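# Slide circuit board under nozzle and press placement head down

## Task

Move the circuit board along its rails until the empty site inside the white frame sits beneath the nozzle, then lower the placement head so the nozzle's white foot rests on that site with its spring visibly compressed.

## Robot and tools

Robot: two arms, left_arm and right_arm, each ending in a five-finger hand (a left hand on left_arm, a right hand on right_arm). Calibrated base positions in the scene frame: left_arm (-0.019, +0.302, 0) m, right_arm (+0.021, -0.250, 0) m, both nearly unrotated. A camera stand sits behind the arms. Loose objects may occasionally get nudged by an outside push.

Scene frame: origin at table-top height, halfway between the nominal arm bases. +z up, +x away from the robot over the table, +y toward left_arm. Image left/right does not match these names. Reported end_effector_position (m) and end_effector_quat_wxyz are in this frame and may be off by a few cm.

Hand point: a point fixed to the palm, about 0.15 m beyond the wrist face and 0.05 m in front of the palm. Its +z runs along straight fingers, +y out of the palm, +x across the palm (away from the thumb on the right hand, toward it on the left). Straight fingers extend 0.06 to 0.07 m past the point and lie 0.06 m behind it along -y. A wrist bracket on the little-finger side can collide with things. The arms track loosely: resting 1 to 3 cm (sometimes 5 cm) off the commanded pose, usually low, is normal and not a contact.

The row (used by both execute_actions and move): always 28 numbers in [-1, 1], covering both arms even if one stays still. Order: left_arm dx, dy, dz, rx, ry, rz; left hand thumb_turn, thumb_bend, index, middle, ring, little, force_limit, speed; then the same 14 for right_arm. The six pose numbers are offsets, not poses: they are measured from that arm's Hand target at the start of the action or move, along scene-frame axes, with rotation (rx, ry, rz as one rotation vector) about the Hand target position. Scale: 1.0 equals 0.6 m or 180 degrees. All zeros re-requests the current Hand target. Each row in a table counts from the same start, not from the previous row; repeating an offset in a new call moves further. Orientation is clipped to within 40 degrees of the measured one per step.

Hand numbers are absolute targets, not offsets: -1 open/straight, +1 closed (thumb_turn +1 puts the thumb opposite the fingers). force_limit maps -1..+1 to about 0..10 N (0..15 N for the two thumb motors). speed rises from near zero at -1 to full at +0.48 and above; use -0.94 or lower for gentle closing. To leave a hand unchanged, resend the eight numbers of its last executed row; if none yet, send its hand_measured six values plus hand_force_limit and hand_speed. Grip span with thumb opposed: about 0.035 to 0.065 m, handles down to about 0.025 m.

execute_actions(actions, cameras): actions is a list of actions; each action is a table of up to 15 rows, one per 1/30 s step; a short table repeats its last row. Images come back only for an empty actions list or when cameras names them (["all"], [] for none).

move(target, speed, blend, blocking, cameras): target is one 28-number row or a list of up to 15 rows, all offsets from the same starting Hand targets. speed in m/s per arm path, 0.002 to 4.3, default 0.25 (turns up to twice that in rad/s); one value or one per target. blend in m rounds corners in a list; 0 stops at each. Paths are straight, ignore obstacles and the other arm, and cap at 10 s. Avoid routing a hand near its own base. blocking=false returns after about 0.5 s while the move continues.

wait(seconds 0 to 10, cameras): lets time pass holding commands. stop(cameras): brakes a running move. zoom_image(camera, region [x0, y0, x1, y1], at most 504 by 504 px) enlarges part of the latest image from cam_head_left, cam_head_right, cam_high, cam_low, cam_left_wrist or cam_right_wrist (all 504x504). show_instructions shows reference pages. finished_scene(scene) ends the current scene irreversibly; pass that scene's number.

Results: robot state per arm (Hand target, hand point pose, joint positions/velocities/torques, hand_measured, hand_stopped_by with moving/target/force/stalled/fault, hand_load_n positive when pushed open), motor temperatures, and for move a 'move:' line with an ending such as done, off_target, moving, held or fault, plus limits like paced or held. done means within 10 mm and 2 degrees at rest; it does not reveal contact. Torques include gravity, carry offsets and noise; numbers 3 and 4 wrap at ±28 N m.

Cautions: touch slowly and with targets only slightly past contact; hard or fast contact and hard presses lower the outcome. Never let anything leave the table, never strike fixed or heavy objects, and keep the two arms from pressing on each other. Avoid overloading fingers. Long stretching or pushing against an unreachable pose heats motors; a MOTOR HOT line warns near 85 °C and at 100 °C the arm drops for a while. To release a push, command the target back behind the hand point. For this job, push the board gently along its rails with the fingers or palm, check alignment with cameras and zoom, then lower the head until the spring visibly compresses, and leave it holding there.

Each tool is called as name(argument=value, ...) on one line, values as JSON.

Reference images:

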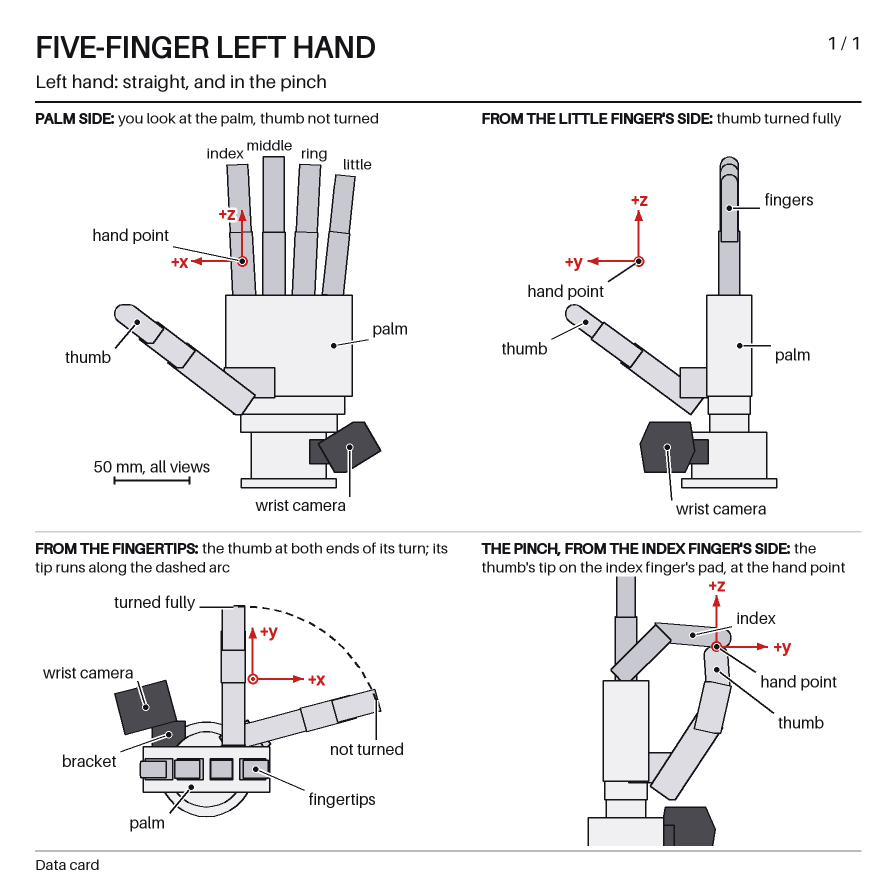

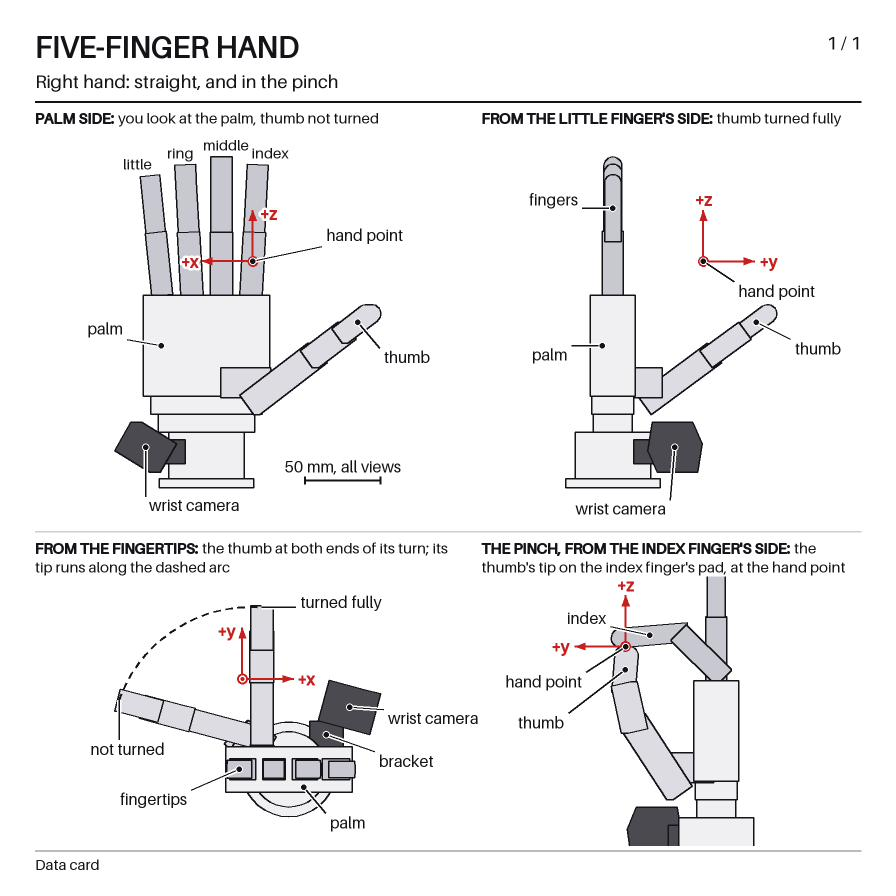

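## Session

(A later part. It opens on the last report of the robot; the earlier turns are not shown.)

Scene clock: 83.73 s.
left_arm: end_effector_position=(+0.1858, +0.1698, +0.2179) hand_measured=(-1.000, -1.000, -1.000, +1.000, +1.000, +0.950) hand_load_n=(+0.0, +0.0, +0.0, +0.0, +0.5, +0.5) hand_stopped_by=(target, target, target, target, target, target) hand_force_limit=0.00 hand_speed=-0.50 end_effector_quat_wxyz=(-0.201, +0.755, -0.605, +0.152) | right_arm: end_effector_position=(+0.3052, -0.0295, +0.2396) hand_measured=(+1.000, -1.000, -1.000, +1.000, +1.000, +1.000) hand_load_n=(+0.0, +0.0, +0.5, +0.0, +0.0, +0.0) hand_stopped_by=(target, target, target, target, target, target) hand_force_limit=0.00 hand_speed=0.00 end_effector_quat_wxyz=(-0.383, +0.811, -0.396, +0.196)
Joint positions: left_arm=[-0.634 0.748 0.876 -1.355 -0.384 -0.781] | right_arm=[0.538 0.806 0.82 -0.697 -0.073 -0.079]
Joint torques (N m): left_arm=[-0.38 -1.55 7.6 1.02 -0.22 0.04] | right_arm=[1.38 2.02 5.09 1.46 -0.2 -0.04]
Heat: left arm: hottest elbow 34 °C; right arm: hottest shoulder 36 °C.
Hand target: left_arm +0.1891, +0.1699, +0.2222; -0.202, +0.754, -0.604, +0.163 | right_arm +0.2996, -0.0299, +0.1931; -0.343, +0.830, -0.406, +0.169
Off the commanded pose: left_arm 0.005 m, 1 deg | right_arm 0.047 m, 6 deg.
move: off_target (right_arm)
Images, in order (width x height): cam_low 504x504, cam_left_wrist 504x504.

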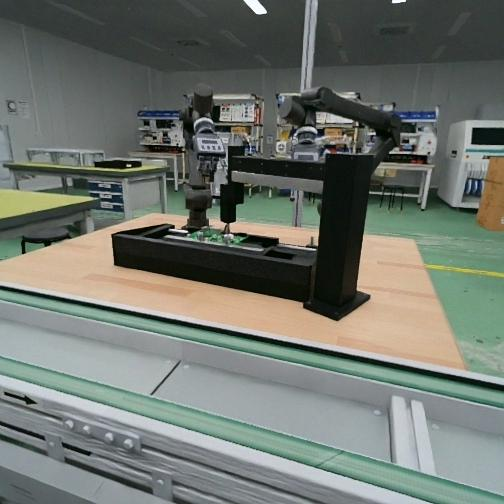

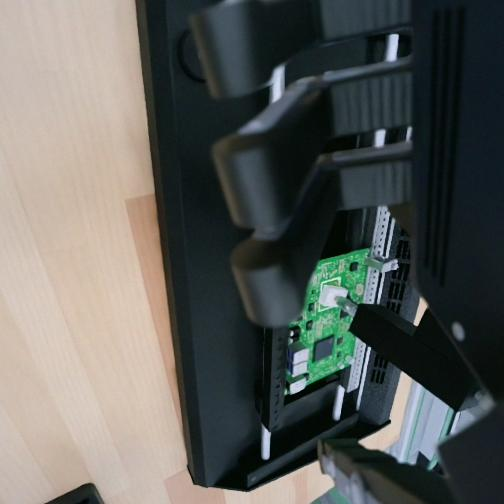

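move(target=[[0,0,0,0,0,0,-1,-1,-1,1,1,0.95,0,-0.5,0,0,0.09,0,0,0,1,-1,-1,1,1,1,0,0],[0,0,0,0,0,0,-1,-1,-1,1,1,0.95,0,-0.5,0,0,0.19,0,0,0,1,-1,-1,1,1,1,0,0]], speed=[0.06,0.1], blend=[0.01,0], cameras=["cam_left_wrist","cam_low","cam_head_left","cam_head_right"])

zoom_image(camera="cam_left_wrist", region=[300, 240, 400, 340])

zoom_image(camera="cam_low", region=[190, 190, 260, 260])

zoom_image(camera="cam_head_right", region=[170, 240, 250, 320])

Scene clock: 86.77 s.
left_arm: end_effector_position=(+0.1858, +0.1698, +0.2179) hand_measured=(-1.000, -1.000, -1.000, +1.000, +1.000, +0.950) hand_load_n=(+0.0, +0.0, +0.0, +0.0, +0.0, +0.0) hand_stopped_by=(target, target, target, target, target, target) hand_force_limit=0.00 hand_speed=-0.50 end_effector_quat_wxyz=(-0.201, +0.755, -0.605, +0.152) | right_arm: end_effector_position=(+0.2953, -0.0356, +0.2888) hand_measured=(+1.000, -1.000, -1.000, +1.000, +1.000, +1.000) hand_load_n=(+0.0, +0.0, +0.0, +0.0, +0.0, +0.5) hand_stopped_by=(target, target, target, target, target, target) hand_force_limit=0.00 hand_speed=0.00 end_effector_quat_wxyz=(-0.334, +0.832, -0.412, +0.165)
Joint positions: left_arm=[-0.634 0.748 0.876 -1.355 -0.384 -0.781] | right_arm=[0.538 0.872 1.03 -0.968 -0.071 -0.074]
Joint torques (N m): left_arm=[-0.44 -1.61 7.62 1.01 -0.22 0.04] | right_arm=[1.9 -1.9 12.82 1.06 -0.25 -0.06]
Heat: left arm: hottest elbow 34 °C; right arm: hottest shoulder 36 °C.
Hand target: left_arm +0.1891, +0.1699, +0.2222; -0.202, +0.754, -0.604, +0.163 | right_arm +0.2996, -0.0299, +0.3070; -0.343, +0.830, -0.406, +0.169
Off the commanded pose: left_arm 0.005 m, 1 deg | right_arm 0.020 m, 1 deg.
move: off_target (right_arm)
Images, in order (width x height): cam_head_left 504x504, cam_head_right 504x504, cam_low 504x504, cam_left_wrist 504x504.

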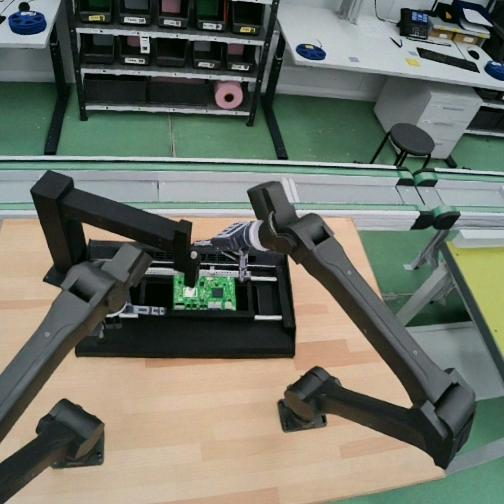

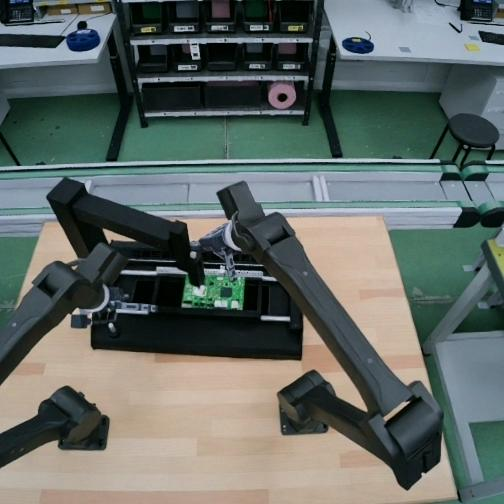

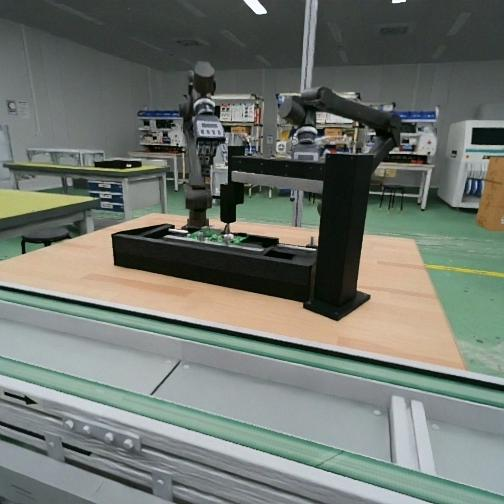

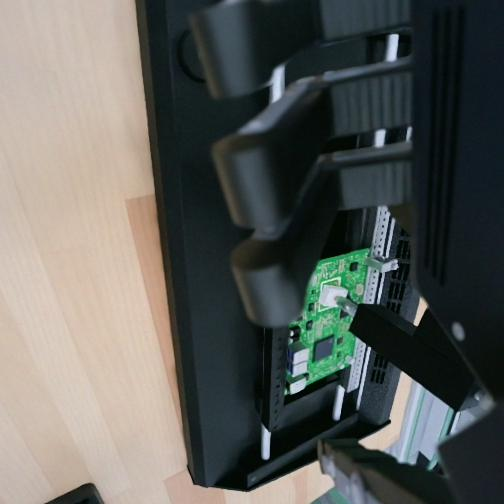

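Scaled by 5.040 from the camera's 504x504 image, which has a finer 720x720 frame.

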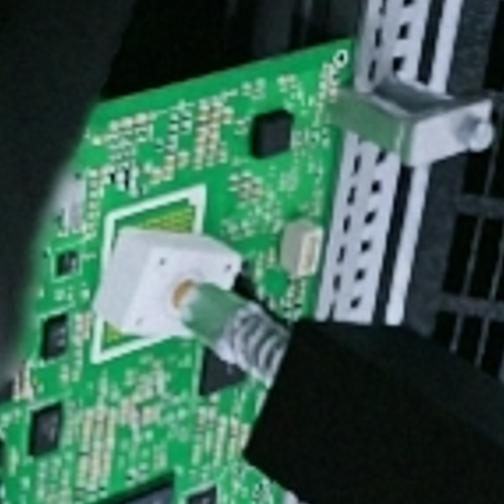

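Scaled by 7.200 from the camera's 504x504 image, which has a finer 720x720 frame.

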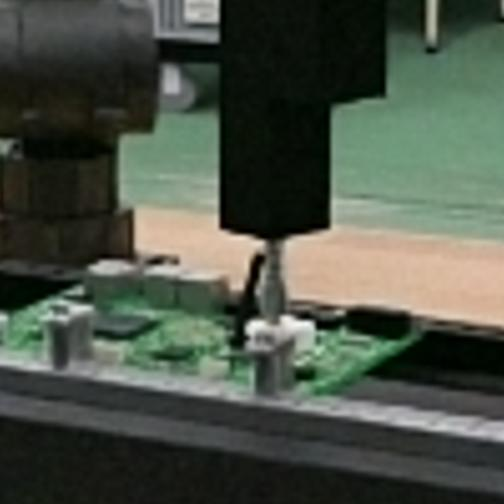

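Scaled by 6.300 from the camera's 504x504 image, which has a finer 720x720 frame.

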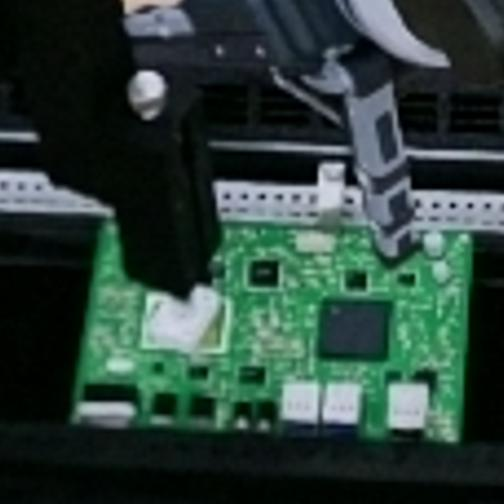

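finished_scene(scene=2)

The scene is finished: the task was done.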